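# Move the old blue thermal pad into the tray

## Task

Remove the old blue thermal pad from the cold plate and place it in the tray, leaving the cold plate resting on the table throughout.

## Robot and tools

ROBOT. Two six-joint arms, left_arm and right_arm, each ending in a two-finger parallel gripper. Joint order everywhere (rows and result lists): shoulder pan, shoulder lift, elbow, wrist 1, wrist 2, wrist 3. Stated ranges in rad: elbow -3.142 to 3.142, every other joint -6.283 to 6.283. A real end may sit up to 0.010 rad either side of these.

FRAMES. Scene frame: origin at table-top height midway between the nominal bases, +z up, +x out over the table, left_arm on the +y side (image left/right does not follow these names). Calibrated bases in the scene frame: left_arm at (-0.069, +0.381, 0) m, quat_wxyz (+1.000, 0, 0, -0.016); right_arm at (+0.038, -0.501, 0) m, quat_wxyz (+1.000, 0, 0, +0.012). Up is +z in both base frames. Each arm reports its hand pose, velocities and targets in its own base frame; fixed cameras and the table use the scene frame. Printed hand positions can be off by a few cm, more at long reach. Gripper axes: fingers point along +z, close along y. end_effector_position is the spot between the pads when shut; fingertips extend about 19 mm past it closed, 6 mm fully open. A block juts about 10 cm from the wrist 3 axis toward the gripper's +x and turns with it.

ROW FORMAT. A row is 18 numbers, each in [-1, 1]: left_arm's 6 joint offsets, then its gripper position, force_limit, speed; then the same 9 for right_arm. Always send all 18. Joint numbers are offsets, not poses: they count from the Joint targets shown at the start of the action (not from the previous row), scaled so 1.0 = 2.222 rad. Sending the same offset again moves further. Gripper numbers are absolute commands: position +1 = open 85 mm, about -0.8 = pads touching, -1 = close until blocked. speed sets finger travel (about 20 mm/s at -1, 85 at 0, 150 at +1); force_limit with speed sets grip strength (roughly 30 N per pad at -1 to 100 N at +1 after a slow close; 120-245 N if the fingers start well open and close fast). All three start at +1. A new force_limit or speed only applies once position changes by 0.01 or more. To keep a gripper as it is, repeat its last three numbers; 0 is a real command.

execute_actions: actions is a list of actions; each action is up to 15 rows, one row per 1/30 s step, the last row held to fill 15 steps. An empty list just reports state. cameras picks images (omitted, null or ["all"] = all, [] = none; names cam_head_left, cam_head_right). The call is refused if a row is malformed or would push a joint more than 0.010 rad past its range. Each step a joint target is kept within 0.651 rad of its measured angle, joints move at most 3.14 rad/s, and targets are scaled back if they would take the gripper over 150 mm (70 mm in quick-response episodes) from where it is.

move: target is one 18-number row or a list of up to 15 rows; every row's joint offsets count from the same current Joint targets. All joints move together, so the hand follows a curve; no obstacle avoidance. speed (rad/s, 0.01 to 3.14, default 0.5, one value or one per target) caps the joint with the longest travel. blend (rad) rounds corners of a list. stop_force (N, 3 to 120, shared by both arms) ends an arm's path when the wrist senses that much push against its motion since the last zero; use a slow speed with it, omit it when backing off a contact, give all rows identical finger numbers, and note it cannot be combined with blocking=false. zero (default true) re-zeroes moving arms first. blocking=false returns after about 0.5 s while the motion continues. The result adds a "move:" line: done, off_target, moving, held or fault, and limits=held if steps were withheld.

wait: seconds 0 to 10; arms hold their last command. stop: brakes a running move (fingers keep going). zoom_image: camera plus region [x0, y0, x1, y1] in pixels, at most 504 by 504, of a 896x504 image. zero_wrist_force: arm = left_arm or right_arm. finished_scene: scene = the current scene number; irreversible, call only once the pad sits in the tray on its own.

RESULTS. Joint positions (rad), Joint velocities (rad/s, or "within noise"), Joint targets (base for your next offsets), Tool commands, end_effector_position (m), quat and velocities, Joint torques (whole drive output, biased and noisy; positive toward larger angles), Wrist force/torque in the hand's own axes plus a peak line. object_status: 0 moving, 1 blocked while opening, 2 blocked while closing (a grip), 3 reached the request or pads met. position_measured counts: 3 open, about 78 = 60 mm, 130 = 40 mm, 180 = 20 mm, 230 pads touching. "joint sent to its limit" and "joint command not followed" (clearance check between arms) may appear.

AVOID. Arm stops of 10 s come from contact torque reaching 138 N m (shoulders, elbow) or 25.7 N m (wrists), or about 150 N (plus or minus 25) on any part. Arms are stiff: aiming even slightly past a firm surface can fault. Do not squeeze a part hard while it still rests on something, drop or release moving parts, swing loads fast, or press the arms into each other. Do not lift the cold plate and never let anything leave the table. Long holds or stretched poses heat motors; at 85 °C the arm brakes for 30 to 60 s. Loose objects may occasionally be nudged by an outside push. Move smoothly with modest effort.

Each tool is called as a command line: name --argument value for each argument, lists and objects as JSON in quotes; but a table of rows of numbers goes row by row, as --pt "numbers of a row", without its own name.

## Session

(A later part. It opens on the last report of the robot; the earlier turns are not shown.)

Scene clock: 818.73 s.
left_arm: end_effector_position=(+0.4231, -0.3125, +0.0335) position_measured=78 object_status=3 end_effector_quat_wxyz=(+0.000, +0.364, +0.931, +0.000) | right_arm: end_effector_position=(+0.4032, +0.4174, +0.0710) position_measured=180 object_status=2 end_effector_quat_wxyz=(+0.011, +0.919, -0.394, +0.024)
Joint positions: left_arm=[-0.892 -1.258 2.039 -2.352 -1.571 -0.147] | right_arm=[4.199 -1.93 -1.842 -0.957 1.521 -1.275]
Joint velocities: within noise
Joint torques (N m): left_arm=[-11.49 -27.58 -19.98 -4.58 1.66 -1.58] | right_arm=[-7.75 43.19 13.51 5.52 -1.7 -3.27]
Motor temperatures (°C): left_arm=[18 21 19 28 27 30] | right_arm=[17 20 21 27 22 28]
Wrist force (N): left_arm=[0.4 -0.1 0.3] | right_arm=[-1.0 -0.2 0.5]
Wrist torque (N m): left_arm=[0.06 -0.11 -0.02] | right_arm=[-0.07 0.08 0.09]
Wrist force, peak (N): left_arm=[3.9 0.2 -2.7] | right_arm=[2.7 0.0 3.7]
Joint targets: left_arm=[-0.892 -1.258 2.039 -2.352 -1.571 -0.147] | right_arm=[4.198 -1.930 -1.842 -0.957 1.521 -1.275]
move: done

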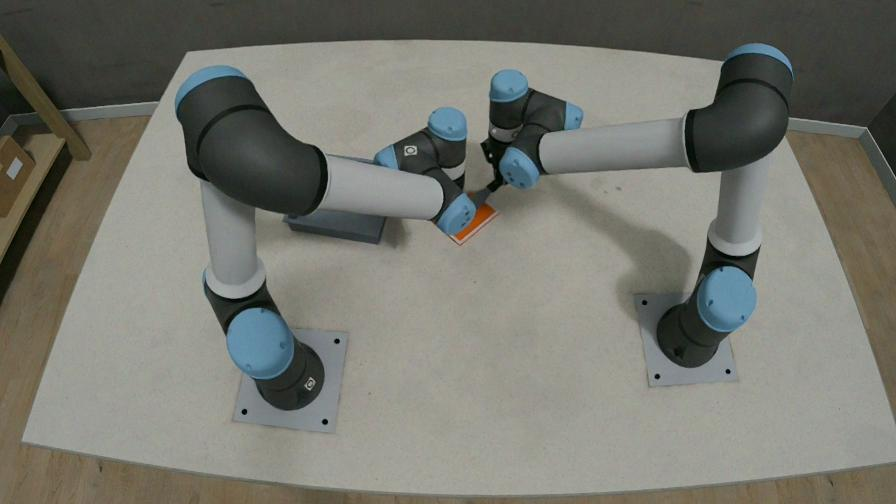

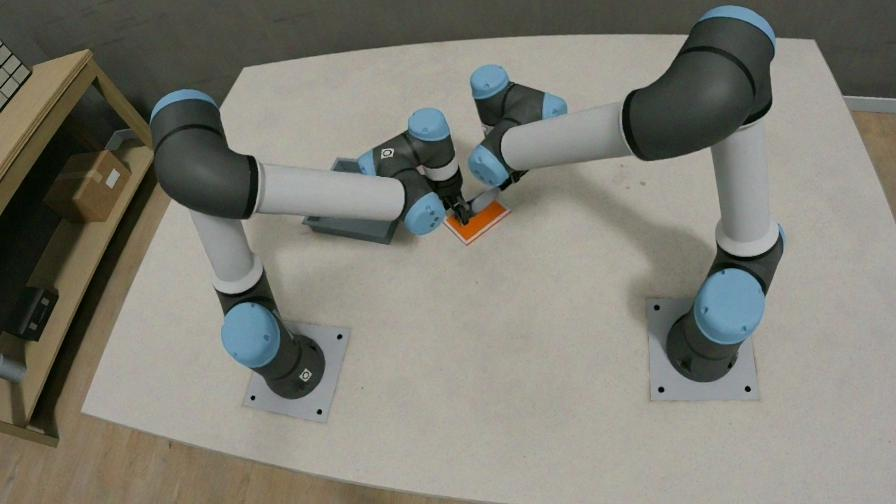

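move --target '[0,0,0,0,0,0,-1,-0.8,-1,0,0,0,0,0,0,-1,1,-1]'

wait --seconds 1

zoom_image --camera "cam_head_right" --region '[435, 180, 485, 230]'

Scene clock: 824.10 s.
left_arm: end_effector_position=(+0.4231, -0.3126, +0.0335) position_measured=225 object_status=2 end_effector_quat_wxyz=(+0.000, +0.364, +0.931, +0.000) | right_arm: end_effector_position=(+0.4034, +0.4172, +0.0710) position_measured=180 object_status=2 end_effector_quat_wxyz=(+0.011, +0.919, -0.394, +0.024)
Joint positions: left_arm=[-0.892 -1.258 2.039 -2.352 -1.571 -0.147] | right_arm=[4.198 -1.93 -1.842 -0.957 1.521 -1.275]
Joint velocities: within noise
Joint torques (N m): left_arm=[-12.13 -31.9 -22.09 -0.37 1.42 -1.51] | right_arm=[-4.71 43.34 19.01 4.97 -1.44 -3.04]
Motor temperatures (°C): left_arm=[18 21 19 28 27 30] | right_arm=[17 20 21 27 22 28]
Wrist force (N): left_arm=[0.1 -0.2 0.2] | right_arm=[-1.0 -0.1 1.0]
Wrist torque (N m): left_arm=[0.01 -0.06 -0.03] | right_arm=[-0.04 0.09 0.10]
Wrist force, peak (N): left_arm=[0.6 -0.2 0.3] | right_arm=[-1.2 -0.2 0.7]
Joint targets: left_arm=[-0.892 -1.258 2.039 -2.352 -1.571 -0.147] | right_arm=[4.198 -1.930 -1.842 -0.957 1.521 -1.275]
move: done

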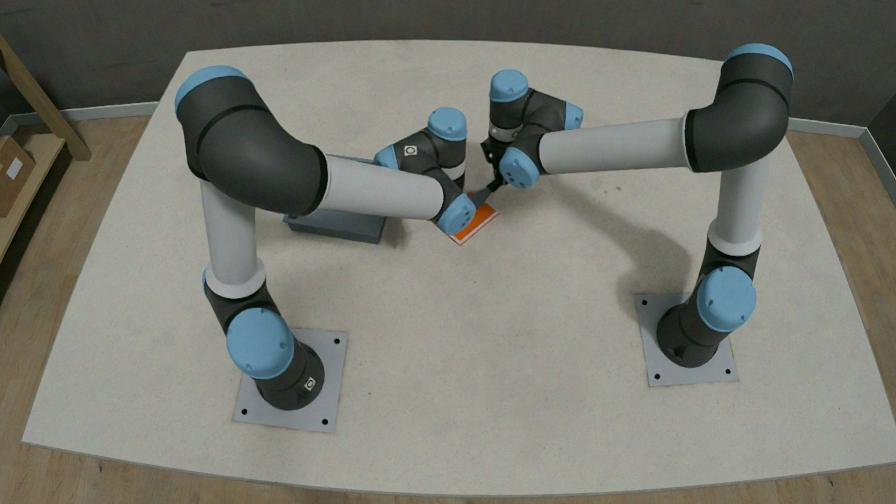

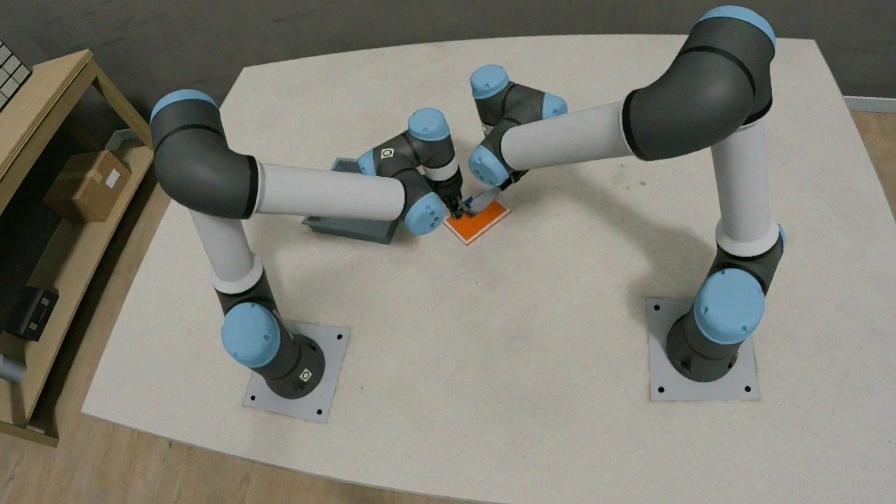

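Scene clock: 825.10 s.
left_arm: end_effector_position=(+0.4231, -0.3125, +0.0335) position_measured=225 object_status=2 end_effector_quat_wxyz=(+0.000, +0.364, +0.931, +0.000) | right_arm: end_effector_position=(+0.4034, +0.4172, +0.0710) position_measured=180 object_status=2 end_effector_quat_wxyz=(+0.011, +0.919, -0.394, +0.024)
Joint positions: left_arm=[-0.892 -1.258 2.039 -2.352 -1.571 -0.147] | right_arm=[4.198 -1.93 -1.842 -0.957 1.521 -1.275]
Joint velocities: within noise
Joint torques (N m): left_arm=[-11.43 -32.93 -22.31 -0.44 1.56 -1.52] | right_arm=[-5.89 42.04 20.26 4.49 -1.95 -2.87]
Motor temperatures (°C): left_arm=[18 21 19 28 27 30] | right_arm=[17 20 21 27 22 28]
Wrist force (N): left_arm=[0.4 0.0 0.1] | right_arm=[-0.9 0.0 0.5]
Wrist torque (N m): left_arm=[0.05 -0.11 -0.03] | right_arm=[-0.02 0.08 0.09]
Wrist force, peak (N): left_arm=[0.6 -0.3 0.2] | right_arm=[-0.9 0.1 0.9]
Joint targets: left_arm=[-0.892 -1.258 2.039 -2.352 -1.571 -0.147] | right_arm=[4.198 -1.930 -1.842 -0.957 1.521 -1.275]
Tool commands: left_gripper/position=-1.0 left_gripper/force_limit=-0.8 left_gripper/speed=-1.0 right_gripper/position=-1.0 right_gripper/force_limit=+1.0 right_gripper/speed=-1.0
wait: 1.00 s; at rest by 0.17 s

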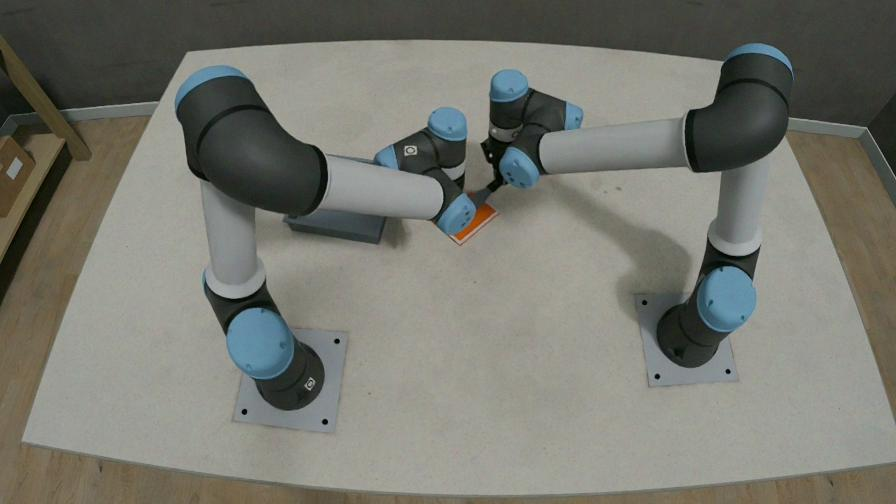

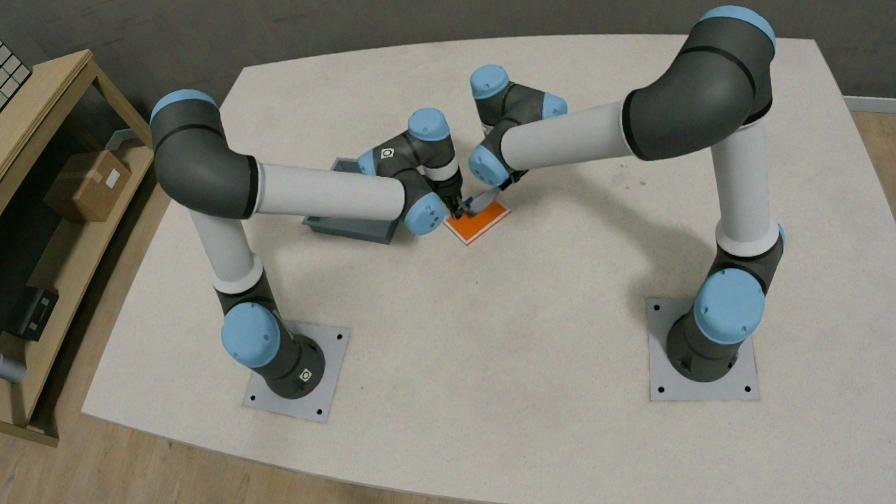

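Scaled by 10.080 from the camera's 896x504 image, which has a finer 1280x720 frame.

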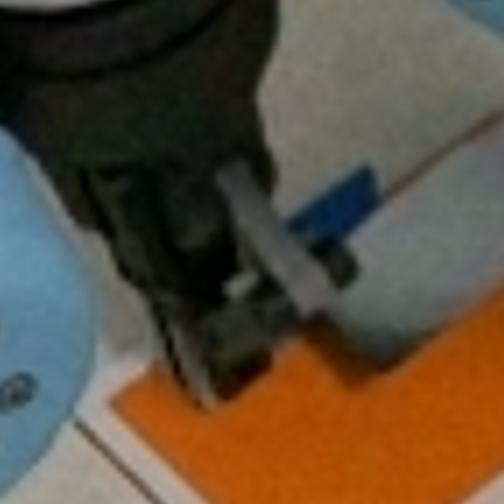

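move --target '[0,-0.056,-0.038,0.0941,0,0,-1,-0.8,-1,0,0,0,0,0,0,-1,1,-1]' --speed 0.08

zoom_image --camera "cam_head_right" --region '[435, 170, 495, 230]'

zoom_image --camera "cam_head_left" --region '[430, 170, 510, 250]'

Scene clock: 832.33 s.
left_arm: end_effector_position=(+0.4231, -0.3126, +0.1102) position_measured=225 object_status=2 end_effector_quat_wxyz=(+0.000, +0.364, +0.931, +0.000) | right_arm: end_effector_position=(+0.4034, +0.4172, +0.0710) position_measured=180 object_status=2 end_effector_quat_wxyz=(+0.011, +0.919, -0.394, +0.024)
Joint positions: left_arm=[-0.892 -1.382 1.955 -2.143 -1.571 -0.147] | right_arm=[4.198 -1.93 -1.842 -0.957 1.521 -1.275]
Joint velocities: within noise
Joint torques (N m): left_arm=[-11.31 -40.89 -28.15 -0.22 1.78 -1.38] | right_arm=[-4.04 42.78 26.98 3.92 -1.54 -2.88]
Motor temperatures (°C): left_arm=[18 21 19 28 27 30] | right_arm=[17 20 21 27 22 28]
Wrist force (N): left_arm=[0.1 -0.1 0.1] | right_arm=[-0.8 0.0 0.6]
Wrist torque (N m): left_arm=[0.05 -0.06 -0.02] | right_arm=[-0.03 0.07 0.10]
Wrist force, peak (N): left_arm=[0.7 -0.4 0.4] | right_arm=[-1.2 0.0 0.9]
Joint targets: left_arm=[-0.892 -1.382 1.955 -2.143 -1.571 -0.147] | right_arm=[4.198 -1.930 -1.842 -0.957 1.521 -1.275]
move: done

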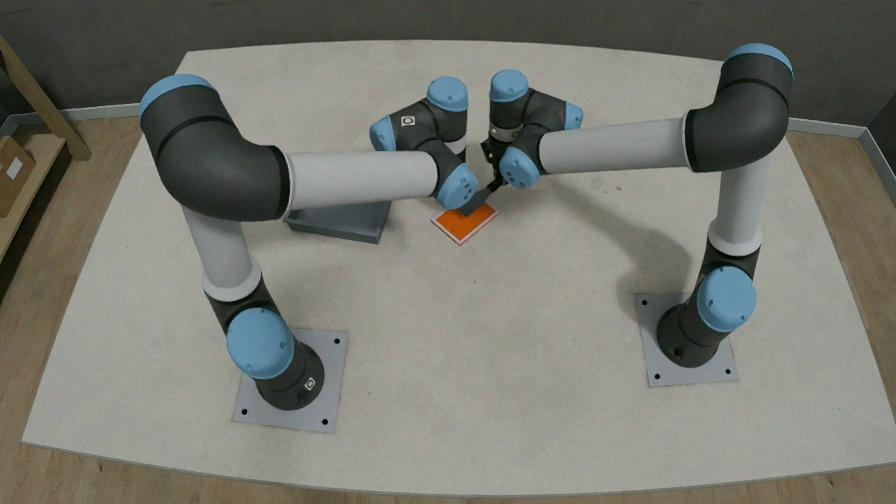

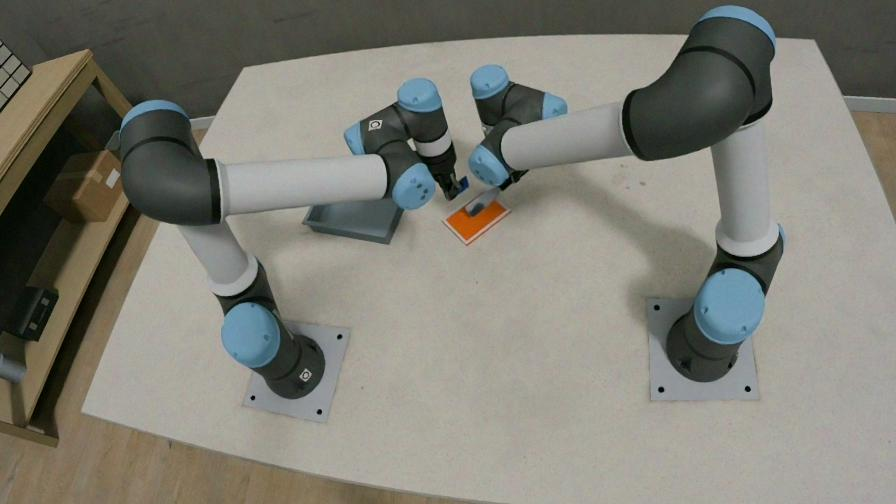

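Scaled by 8.400 from the camera's 896x504 image, which has a finer 1280x720 frame.

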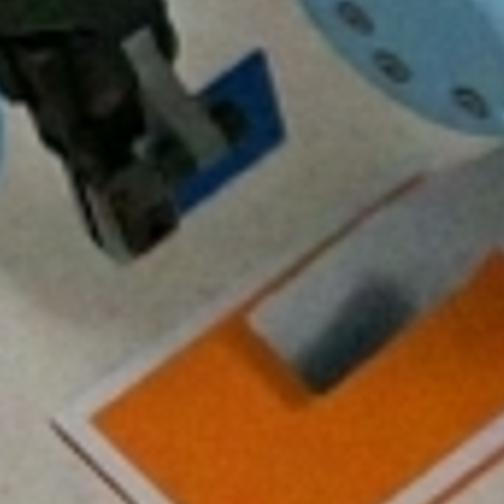

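Scaled by 6.300 from the camera's 896x504 image, which has a finer 1280x720 frame.

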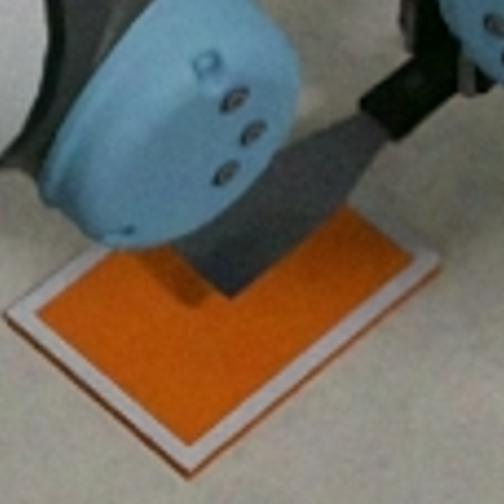

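move --target '[0.1937,-0.086,0.0047,0.081,0,0.1937,-1,-0.8,-1,0,0,0,0,0,0,-1,1,-1]' --speed 0.25

zoom_image --camera "cam_head_right" --region '[280, 120, 460, 260]'

zoom_image --camera "cam_head_left" --region '[280, 120, 460, 260]'

Scene clock: 845.57 s.
left_arm: end_effector_position=(+0.4721, -0.0864, +0.1806) position_measured=225 object_status=2 end_effector_quat_wxyz=(+0.000, +0.364, +0.931, +0.000) | right_arm: end_effector_position=(+0.4034, +0.4172, +0.0710) position_measured=180 object_status=2 end_effector_quat_wxyz=(+0.011, +0.919, -0.394, +0.024)
Joint positions: left_arm=[-0.462 -1.573 1.965 -1.963 -1.571 0.283] | right_arm=[4.198 -1.93 -1.842 -0.957 1.521 -1.275]
Joint velocities: within noise
Joint torques (N m): left_arm=[12.87 -33.11 -17.29 -0.15 1.53 1.76] | right_arm=[-2.3 40.95 31.37 2.2 -1.6 -2.48]
Motor temperatures (°C): left_arm=[18 21 19 28 27 30] | right_arm=[17 20 21 27 22 28]
Wrist force (N): left_arm=[0.3 -0.1 0.6] | right_arm=[-0.8 0.2 0.5]
Wrist torque (N m): left_arm=[0.05 -0.10 -0.02] | right_arm=[0.00 0.06 0.10]
Wrist force, peak (N): left_arm=[-0.2 -1.6 0.6] | right_arm=[-1.0 -0.2 0.9]
Joint targets: left_arm=[-0.462 -1.573 1.965 -1.963 -1.571 0.283] | right_arm=[4.198 -1.930 -1.842 -0.957 1.521 -1.275]
move: done

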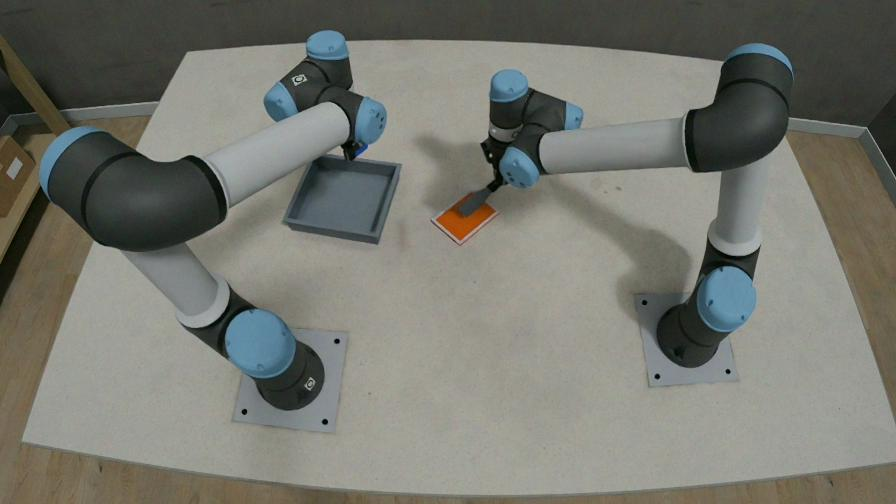

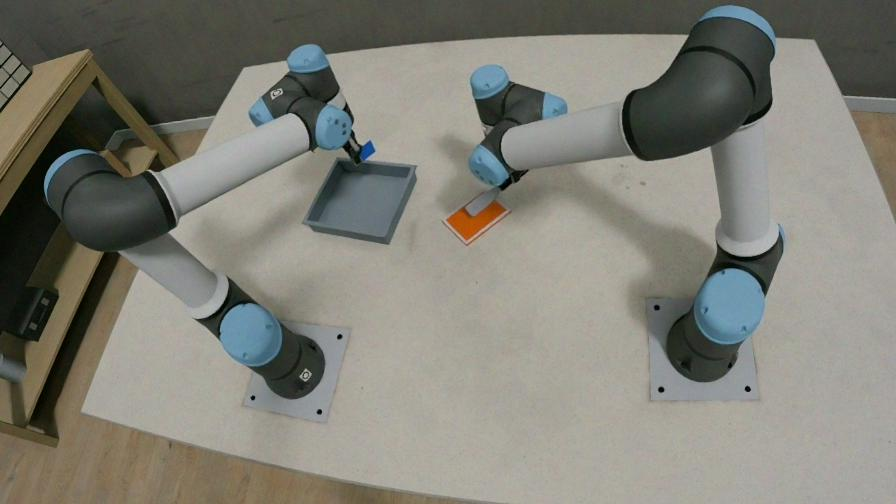

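Scaled by 2.800 from the camera's 896x504 image, which has a finer 1280x720 frame.

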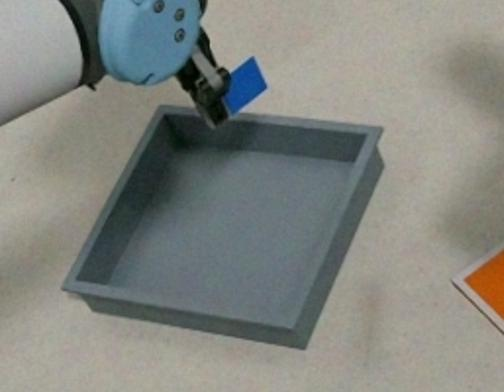

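Scaled by 2.800 from the camera's 896x504 image, which has a finer 1280x720 frame.

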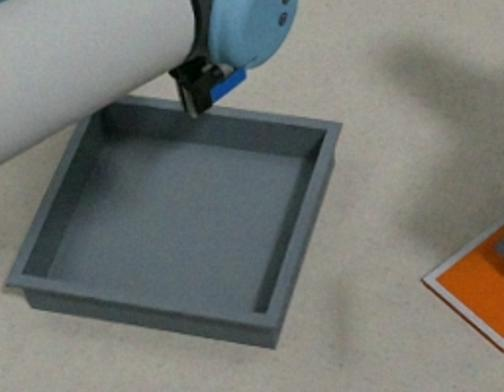

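move --target '[0,0.0981,0.09,-0.188,0,0,-1,-0.8,-1,0,0,0,0,0,0,-1,1,-1]' --speed 0.12 --stop_force 6

zoom_image --camera "cam_head_right" --region '[280, 120, 460, 260]'

zoom_image --camera "cam_head_left" --region '[280, 120, 460, 260]'

Scene clock: 857.27 s.
left_arm: end_effector_position=(+0.4720, -0.0862, +0.0366) position_measured=225 object_status=2 end_effector_quat_wxyz=(+0.000, +0.364, +0.931, +0.000) | right_arm: end_effector_position=(+0.4034, +0.4172, +0.0710) position_measured=180 object_status=2 end_effector_quat_wxyz=(+0.011, +0.919, -0.394, +0.024)
Joint positions: left_arm=[-0.462 -1.355 2.165 -2.381 -1.571 0.283] | right_arm=[4.198 -1.93 -1.842 -0.957 1.521 -1.275]
Joint velocities: within noise
Joint torques (N m): left_arm=[12.06 -21.27 -11.5 -5.32 1.58 1.66] | right_arm=[-1.1 38.95 26.97 0.96 -1.71 -2.64]
Motor temperatures (°C): left_arm=[18 21 19 28 27 30] | right_arm=[17 20 21 27 22 28]
Wrist force (N): left_arm=[0.3 -0.2 0.4] | right_arm=[-0.6 -0.2 0.7]
Wrist torque (N m): left_arm=[0.04 -0.09 -0.01] | right_arm=[-0.05 0.03 0.10]
Wrist force, peak (N): left_arm=[0.4 -0.4 0.7] | right_arm=[-1.1 -0.2 0.9]
Joint targets: left_arm=[-0.462 -1.355 2.165 -2.381 -1.571 0.283] | right_arm=[4.198 -1.930 -1.842 -0.957 1.521 -1.275]
move: done

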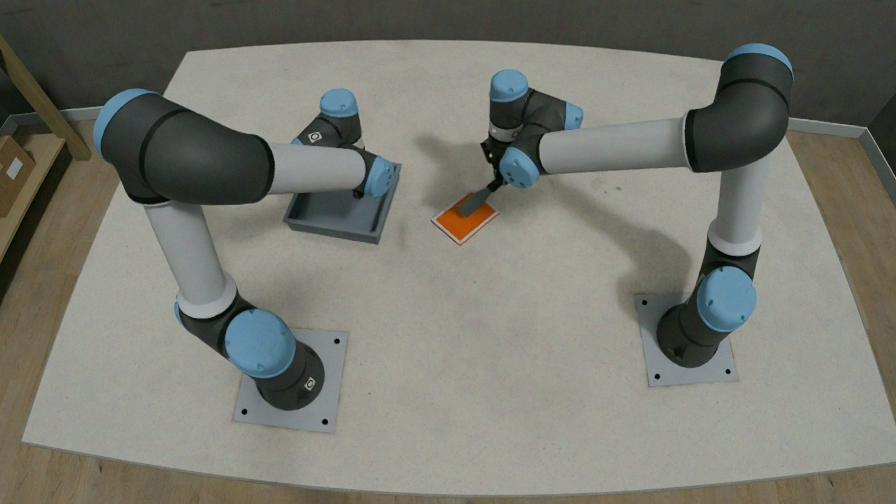

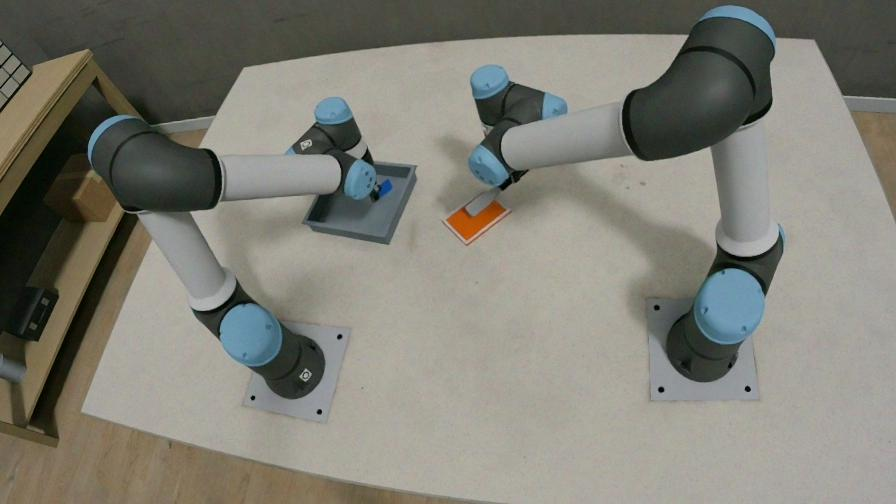

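Scaled by 2.800 from the camera's 896x504 image, which has a finer 1280x720 frame.

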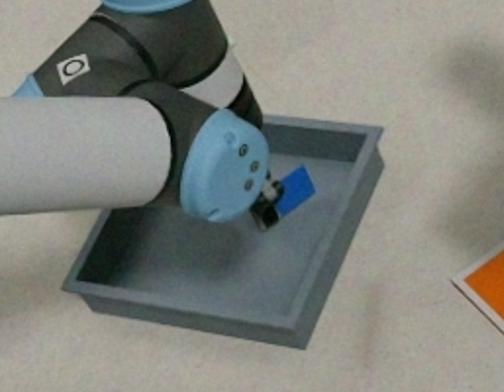

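Scaled by 2.800 from the camera's 896x504 image, which has a finer 1280x720 frame.

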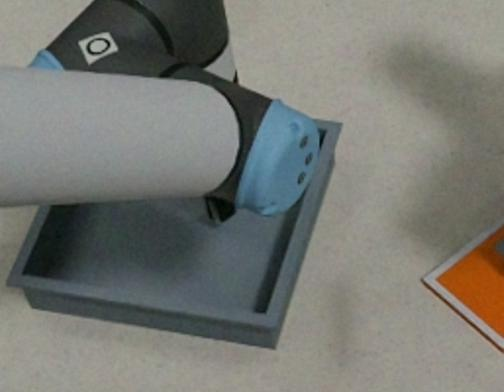

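move --target '[0,0.0056,0.0025,-0.0081,0,0,-1,-0.8,-1,0,0,0,0,0,0,-1,1,-1]' --speed 0.02 --stop_force 4 --cameras '[]'

move --target '[0,0,0,0,0,0,0,-0.8,-1,0,0,0,0,0,0,-1,1,-1]'

zoom_image --camera "cam_head_right" --region '[280, 120, 460, 260]'

Scene clock: 863.57 s.
left_arm: end_effector_position=(+0.4720, -0.0862, +0.0306) position_measured=225 object_status=2 end_effector_quat_wxyz=(+0.000, +0.364, +0.931, +0.000) | right_arm: end_effector_position=(+0.4034, +0.4172, +0.0710) position_measured=180 object_status=2 end_effector_quat_wxyz=(+0.011, +0.919, -0.394, +0.024)
Joint positions: left_arm=[-0.462 -1.343 2.171 -2.399 -1.571 0.283] | right_arm=[4.198 -1.93 -1.842 -0.957 1.521 -1.275]
Joint velocities: within noise
Joint torques (N m): left_arm=[8.8 -21.65 -12.45 -4.95 1.65 1.62] | right_arm=[-0.63 38.97 26.3 0.72 -1.52 -2.69]
Motor temperatures (°C): left_arm=[18 21 19 28 27 30] | right_arm=[17 20 21 27 22 28]
Wrist force (N): left_arm=[0.2 -0.5 0.6] | right_arm=[-0.8 -0.1 0.7]
Wrist torque (N m): left_arm=[0.01 -0.07 -0.02] | right_arm=[-0.04 0.06 0.09]
Wrist force, peak (N): left_arm=[0.4 -0.7 0.4] | right_arm=[-1.0 -0.3 0.9]
Joint targets: left_arm=[-0.462 -1.343 2.171 -2.399 -1.571 0.283] | right_arm=[4.198 -1.930 -1.842 -0.957 1.521 -1.275]
move: done
No camera images: "cameras" was empty.

Scene clock: 865.70 s.
left_arm: end_effector_position=(+0.4720, -0.0862, +0.0306) position_measured=128 object_status=0 end_effector_quat_wxyz=(+0.000, +0.364, +0.931, +0.000) | right_arm: end_effector_position=(+0.4034, +0.4172, +0.0710) position_measured=180 object_status=2 end_effector_quat_wxyz=(+0.011, +0.919, -0.394, +0.024)
Joint positions: left_arm=[-0.462 -1.343 2.171 -2.399 -1.571 0.283] | right_arm=[4.198 -1.93 -1.842 -0.957 1.521 -1.275]
Joint velocities: within noise
Joint torques (N m): left_arm=[9.12 -22.58 -14.97 -4.89 1.77 1.78] | right_arm=[-0.57 36.91 26.1 0.88 -1.48 -2.58]
Motor temperatures (°C): left_arm=[18 21 19 28 27 30] | right_arm=[17 20 21 27 22 28]
Wrist force (N): left_arm=[0.2 -0.2 0.2] | right_arm=[-0.6 -0.2 0.6]
Wrist torque (N m): left_arm=[0.03 -0.08 -0.02] | right_arm=[-0.05 0.04 0.10]
Wrist force, peak (N): left_arm=[0.5 -0.2 0.5] | right_arm=[-0.9 -0.4 0.9]
Joint targets: left_arm=[-0.462 -1.343 2.171 -2.399 -1.571 0.283] | right_arm=[4.198 -1.930 -1.842 -0.957 1.521 -1.275]
move: done

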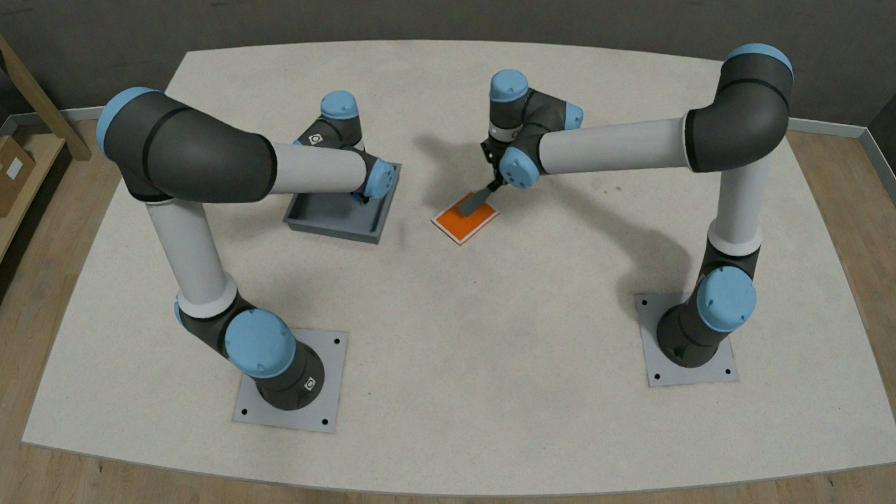

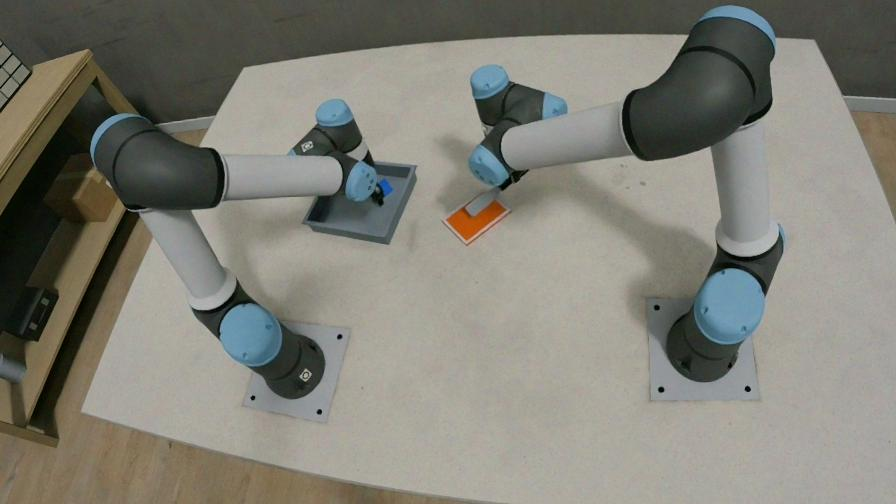

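Scaled by 2.800 from the camera's 896x504 image, which has a finer 1280x720 frame.

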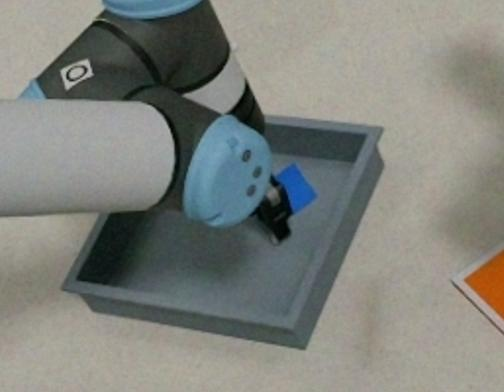

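move --target '[0,-0.1036,-0.0927,0.1962,0,0,0,-0.8,-1,0,0,0,0,0,0,-1,1,-1]' --speed 0.12

zoom_image --camera "cam_head_right" --region '[280, 120, 460, 260]'

zoom_image --camera "cam_head_left" --region '[280, 120, 460, 260]'

Scene clock: 873.27 s.
left_arm: end_effector_position=(+0.4723, -0.0863, +0.1806) position_measured=128 object_status=3 end_effector_quat_wxyz=(+0.000, +0.364, +0.931, +0.000) | right_arm: end_effector_position=(+0.4034, +0.4172, +0.0710) position_measured=180 object_status=2 end_effector_quat_wxyz=(+0.011, +0.919, -0.394, +0.024)
Joint positions: left_arm=[-0.462 -1.573 1.965 -1.963 -1.571 0.283] | right_arm=[4.198 -1.93 -1.842 -0.957 1.521 -1.275]
Joint velocities: within noise
Joint torques (N m): left_arm=[7.64 -35.16 -28.17 0.18 1.44 1.53] | right_arm=[-0.28 37.95 24.34 0.89 -1.67 -2.39]
Motor temperatures (°C): left_arm=[18 21 19 28 27 30] | right_arm=[17 20 21 27 22 28]
Wrist force (N): left_arm=[0.1 -0.2 0.3] | right_arm=[-0.8 -0.4 0.7]
Wrist torque (N m): left_arm=[0.03 -0.07 -0.02] | right_arm=[-0.08 0.06 0.10]
Wrist force, peak (N): left_arm=[0.3 -0.4 0.5] | right_arm=[-0.9 -0.3 1.0]
Joint targets: left_arm=[-0.462 -1.573 1.965 -1.963 -1.571 0.283] | right_arm=[4.198 -1.930 -1.842 -0.957 1.521 -1.275]
move: done

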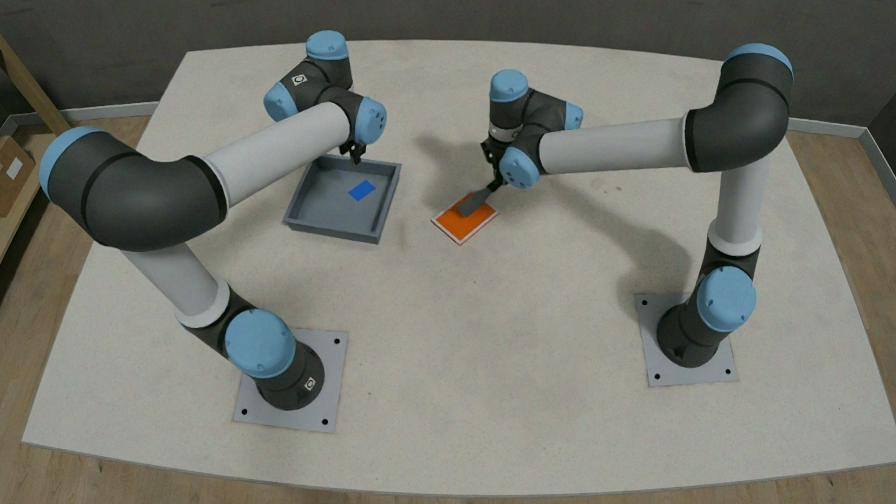

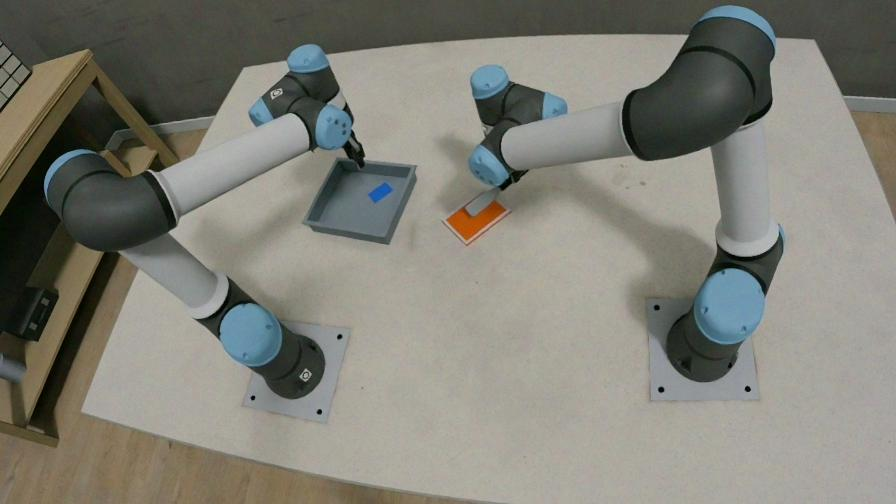

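Scaled by 2.800 from the camera's 896x504 image, which has a finer 1280x720 frame.

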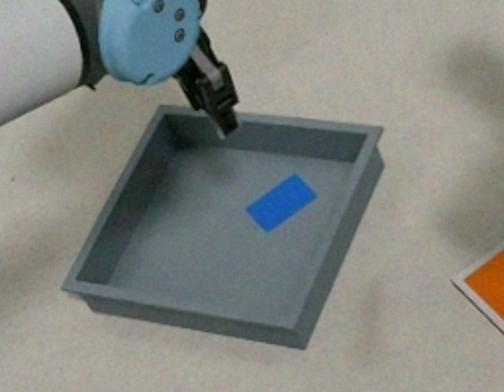

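Scaled by 2.800 from the camera's 896x504 image, which has a finer 1280x720 frame.

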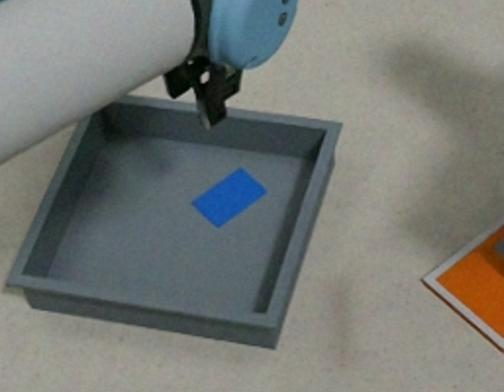

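move --target '[0,0,0,0,0,0,0,-0.8,-1,-0.1531,-0.019,0.0267,-0.0045,0.1166,-0.1537,-1,1,-1]' --speed 0.15

zoom_image --camera "cam_head_left" --region '[430, 130, 570, 250]'

zoom_image --camera "cam_head_right" --region '[430, 130, 570, 250]'

Scene clock: 888.97 s.
left_arm: end_effector_position=(+0.4722, -0.0863, +0.1807) position_measured=128 object_status=3 end_effector_quat_wxyz=(+0.000, +0.364, +0.931, +0.000) | right_arm: end_effector_position=(+0.4928, +0.3235, +0.0758) position_measured=180 object_status=2 end_effector_quat_wxyz=(-0.041, +0.914, -0.391, -0.096)
Joint positions: left_arm=[-0.462 -1.573 1.965 -1.963 -1.571 0.283] | right_arm=[3.859 -1.972 -1.783 -0.967 1.78 -1.616]
Joint velocities: within noise
Joint torques (N m): left_arm=[6.76 -30.28 -18.79 -2.4 1.52 1.35] | right_arm=[-4.65 27.14 32.02 0.27 2.85 -2.91]
Motor temperatures (°C): left_arm=[18 21 19 28 27 30] | right_arm=[17 20 21 27 22 28]
Wrist force (N): left_arm=[0.4 -0.2 0.1] | right_arm=[-1.0 -0.4 1.2]
Wrist torque (N m): left_arm=[0.03 -0.12 -0.02] | right_arm=[-0.09 0.07 0.17]
Wrist force, peak (N): left_arm=[0.5 -0.4 0.5] | right_arm=[-1.1 -0.4 1.4]
Joint targets: left_arm=[-0.462 -1.573 1.965 -1.963 -1.571 0.283] | right_arm=[3.858 -1.972 -1.783 -0.967 1.780 -1.617]
move: done

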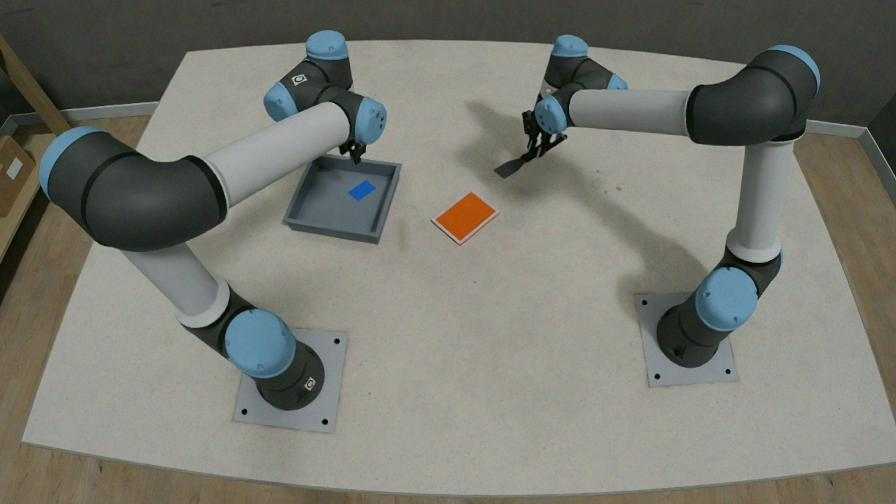

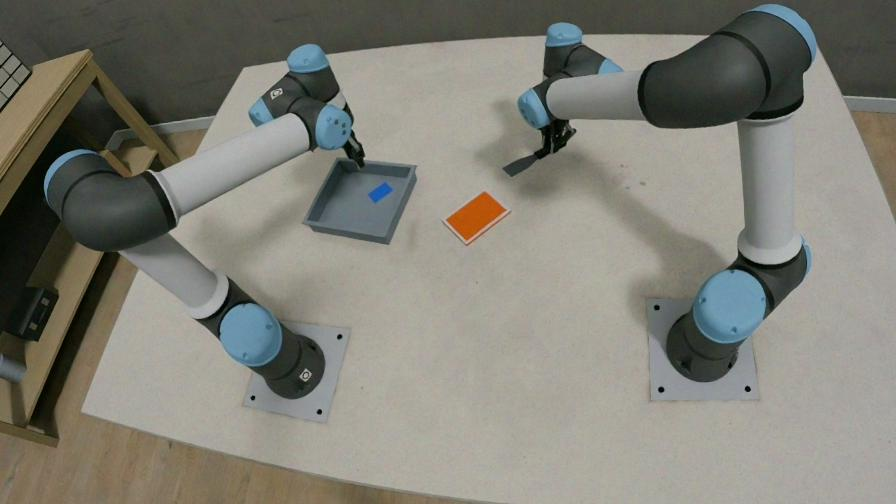

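Scaled by 3.600 from the camera's 896x504 image, which has a finer 1280x720 frame.

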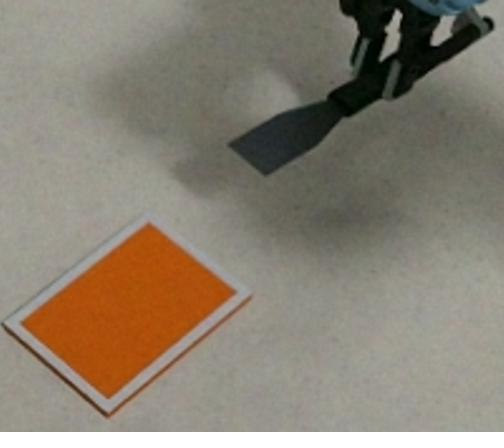

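Scaled by 3.600 from the camera's 896x504 image, which has a finer 1280x720 frame.

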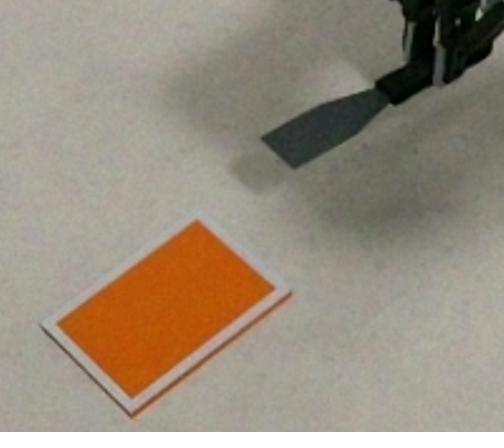

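move --target '[0,0,0,0,0,0,0,-0.8,-1,0,-0.0325,-0.0188,0.0513,0,0,-1,1,-1]' --speed 0.035 --stop_force 3

zoom_image --camera "cam_head_left" --region '[470, 110, 590, 200]'

zoom_image --camera "cam_head_right" --region '[480, 110, 600, 200]'

Scene clock: 898.80 s.
left_arm: end_effector_position=(+0.4722, -0.0863, +0.1807) position_measured=128 object_status=3 end_effector_quat_wxyz=(+0.000, +0.364, +0.931, +0.000) | right_arm: end_effector_position=(+0.4930, +0.3234, +0.0281) position_measured=180 object_status=2 end_effector_quat_wxyz=(-0.041, +0.914, -0.391, -0.096)
Joint positions: left_arm=[-0.462 -1.573 1.965 -1.963 -1.571 0.283] | right_arm=[3.858 -2.044 -1.824 -0.853 1.78 -1.617]
Joint velocities: within noise
Joint torques (N m): left_arm=[5.55 -27.8 -19.88 -3.95 1.6 1.1] | right_arm=[-5.12 42.03 22.54 -0.1 1.76 -2.56]
Motor temperatures (°C): left_arm=[18 21 19 28 27 30] | right_arm=[17 20 21 27 22 28]
Wrist force (N): left_arm=[0.4 0.0 0.2] | right_arm=[-3.3 -0.3 -2.0]
Wrist torque (N m): left_arm=[0.06 -0.12 -0.02] | right_arm=[-0.09 0.18 0.18]
Wrist force, peak (N): left_arm=[0.5 -0.5 0.6] | right_arm=[-3.3 -0.3 -2.0]
Joint targets: left_arm=[-0.462 -1.573 1.965 -1.963 -1.571 0.283] | right_arm=[3.858 -2.044 -1.824 -0.854 1.780 -1.617]
move: contact (right_arm)

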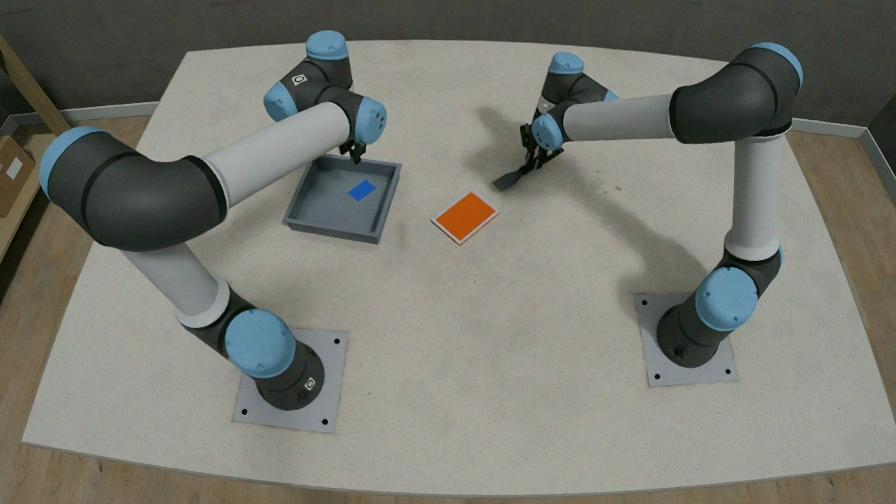

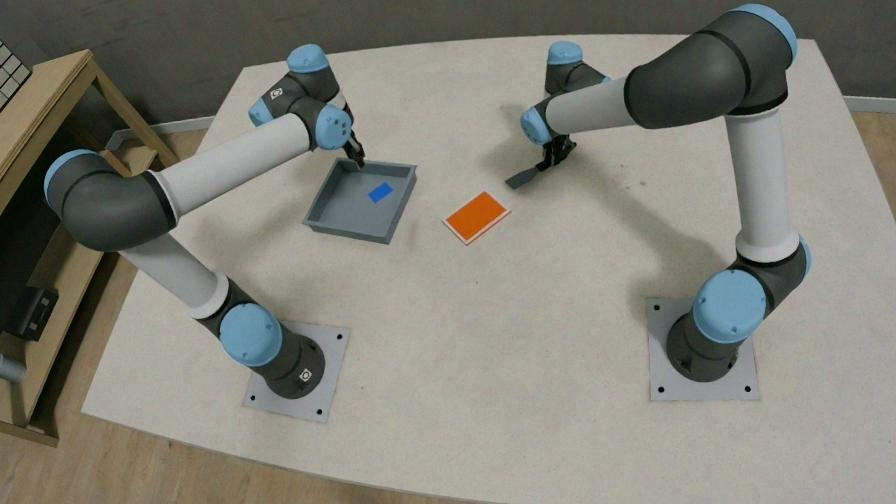

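Scaled by 4.200 from the camera's 896x504 image, which has a finer 1280x720 frame.

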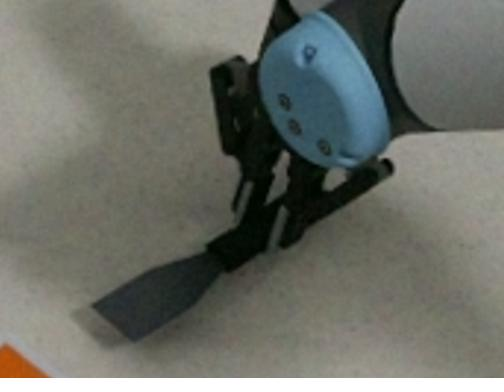

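Scaled by 4.200 from the camera's 896x504 image, which has a finer 1280x720 frame.

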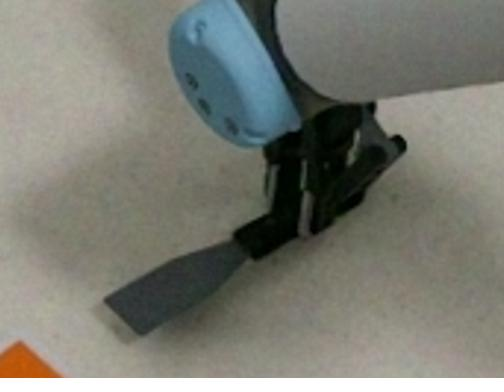

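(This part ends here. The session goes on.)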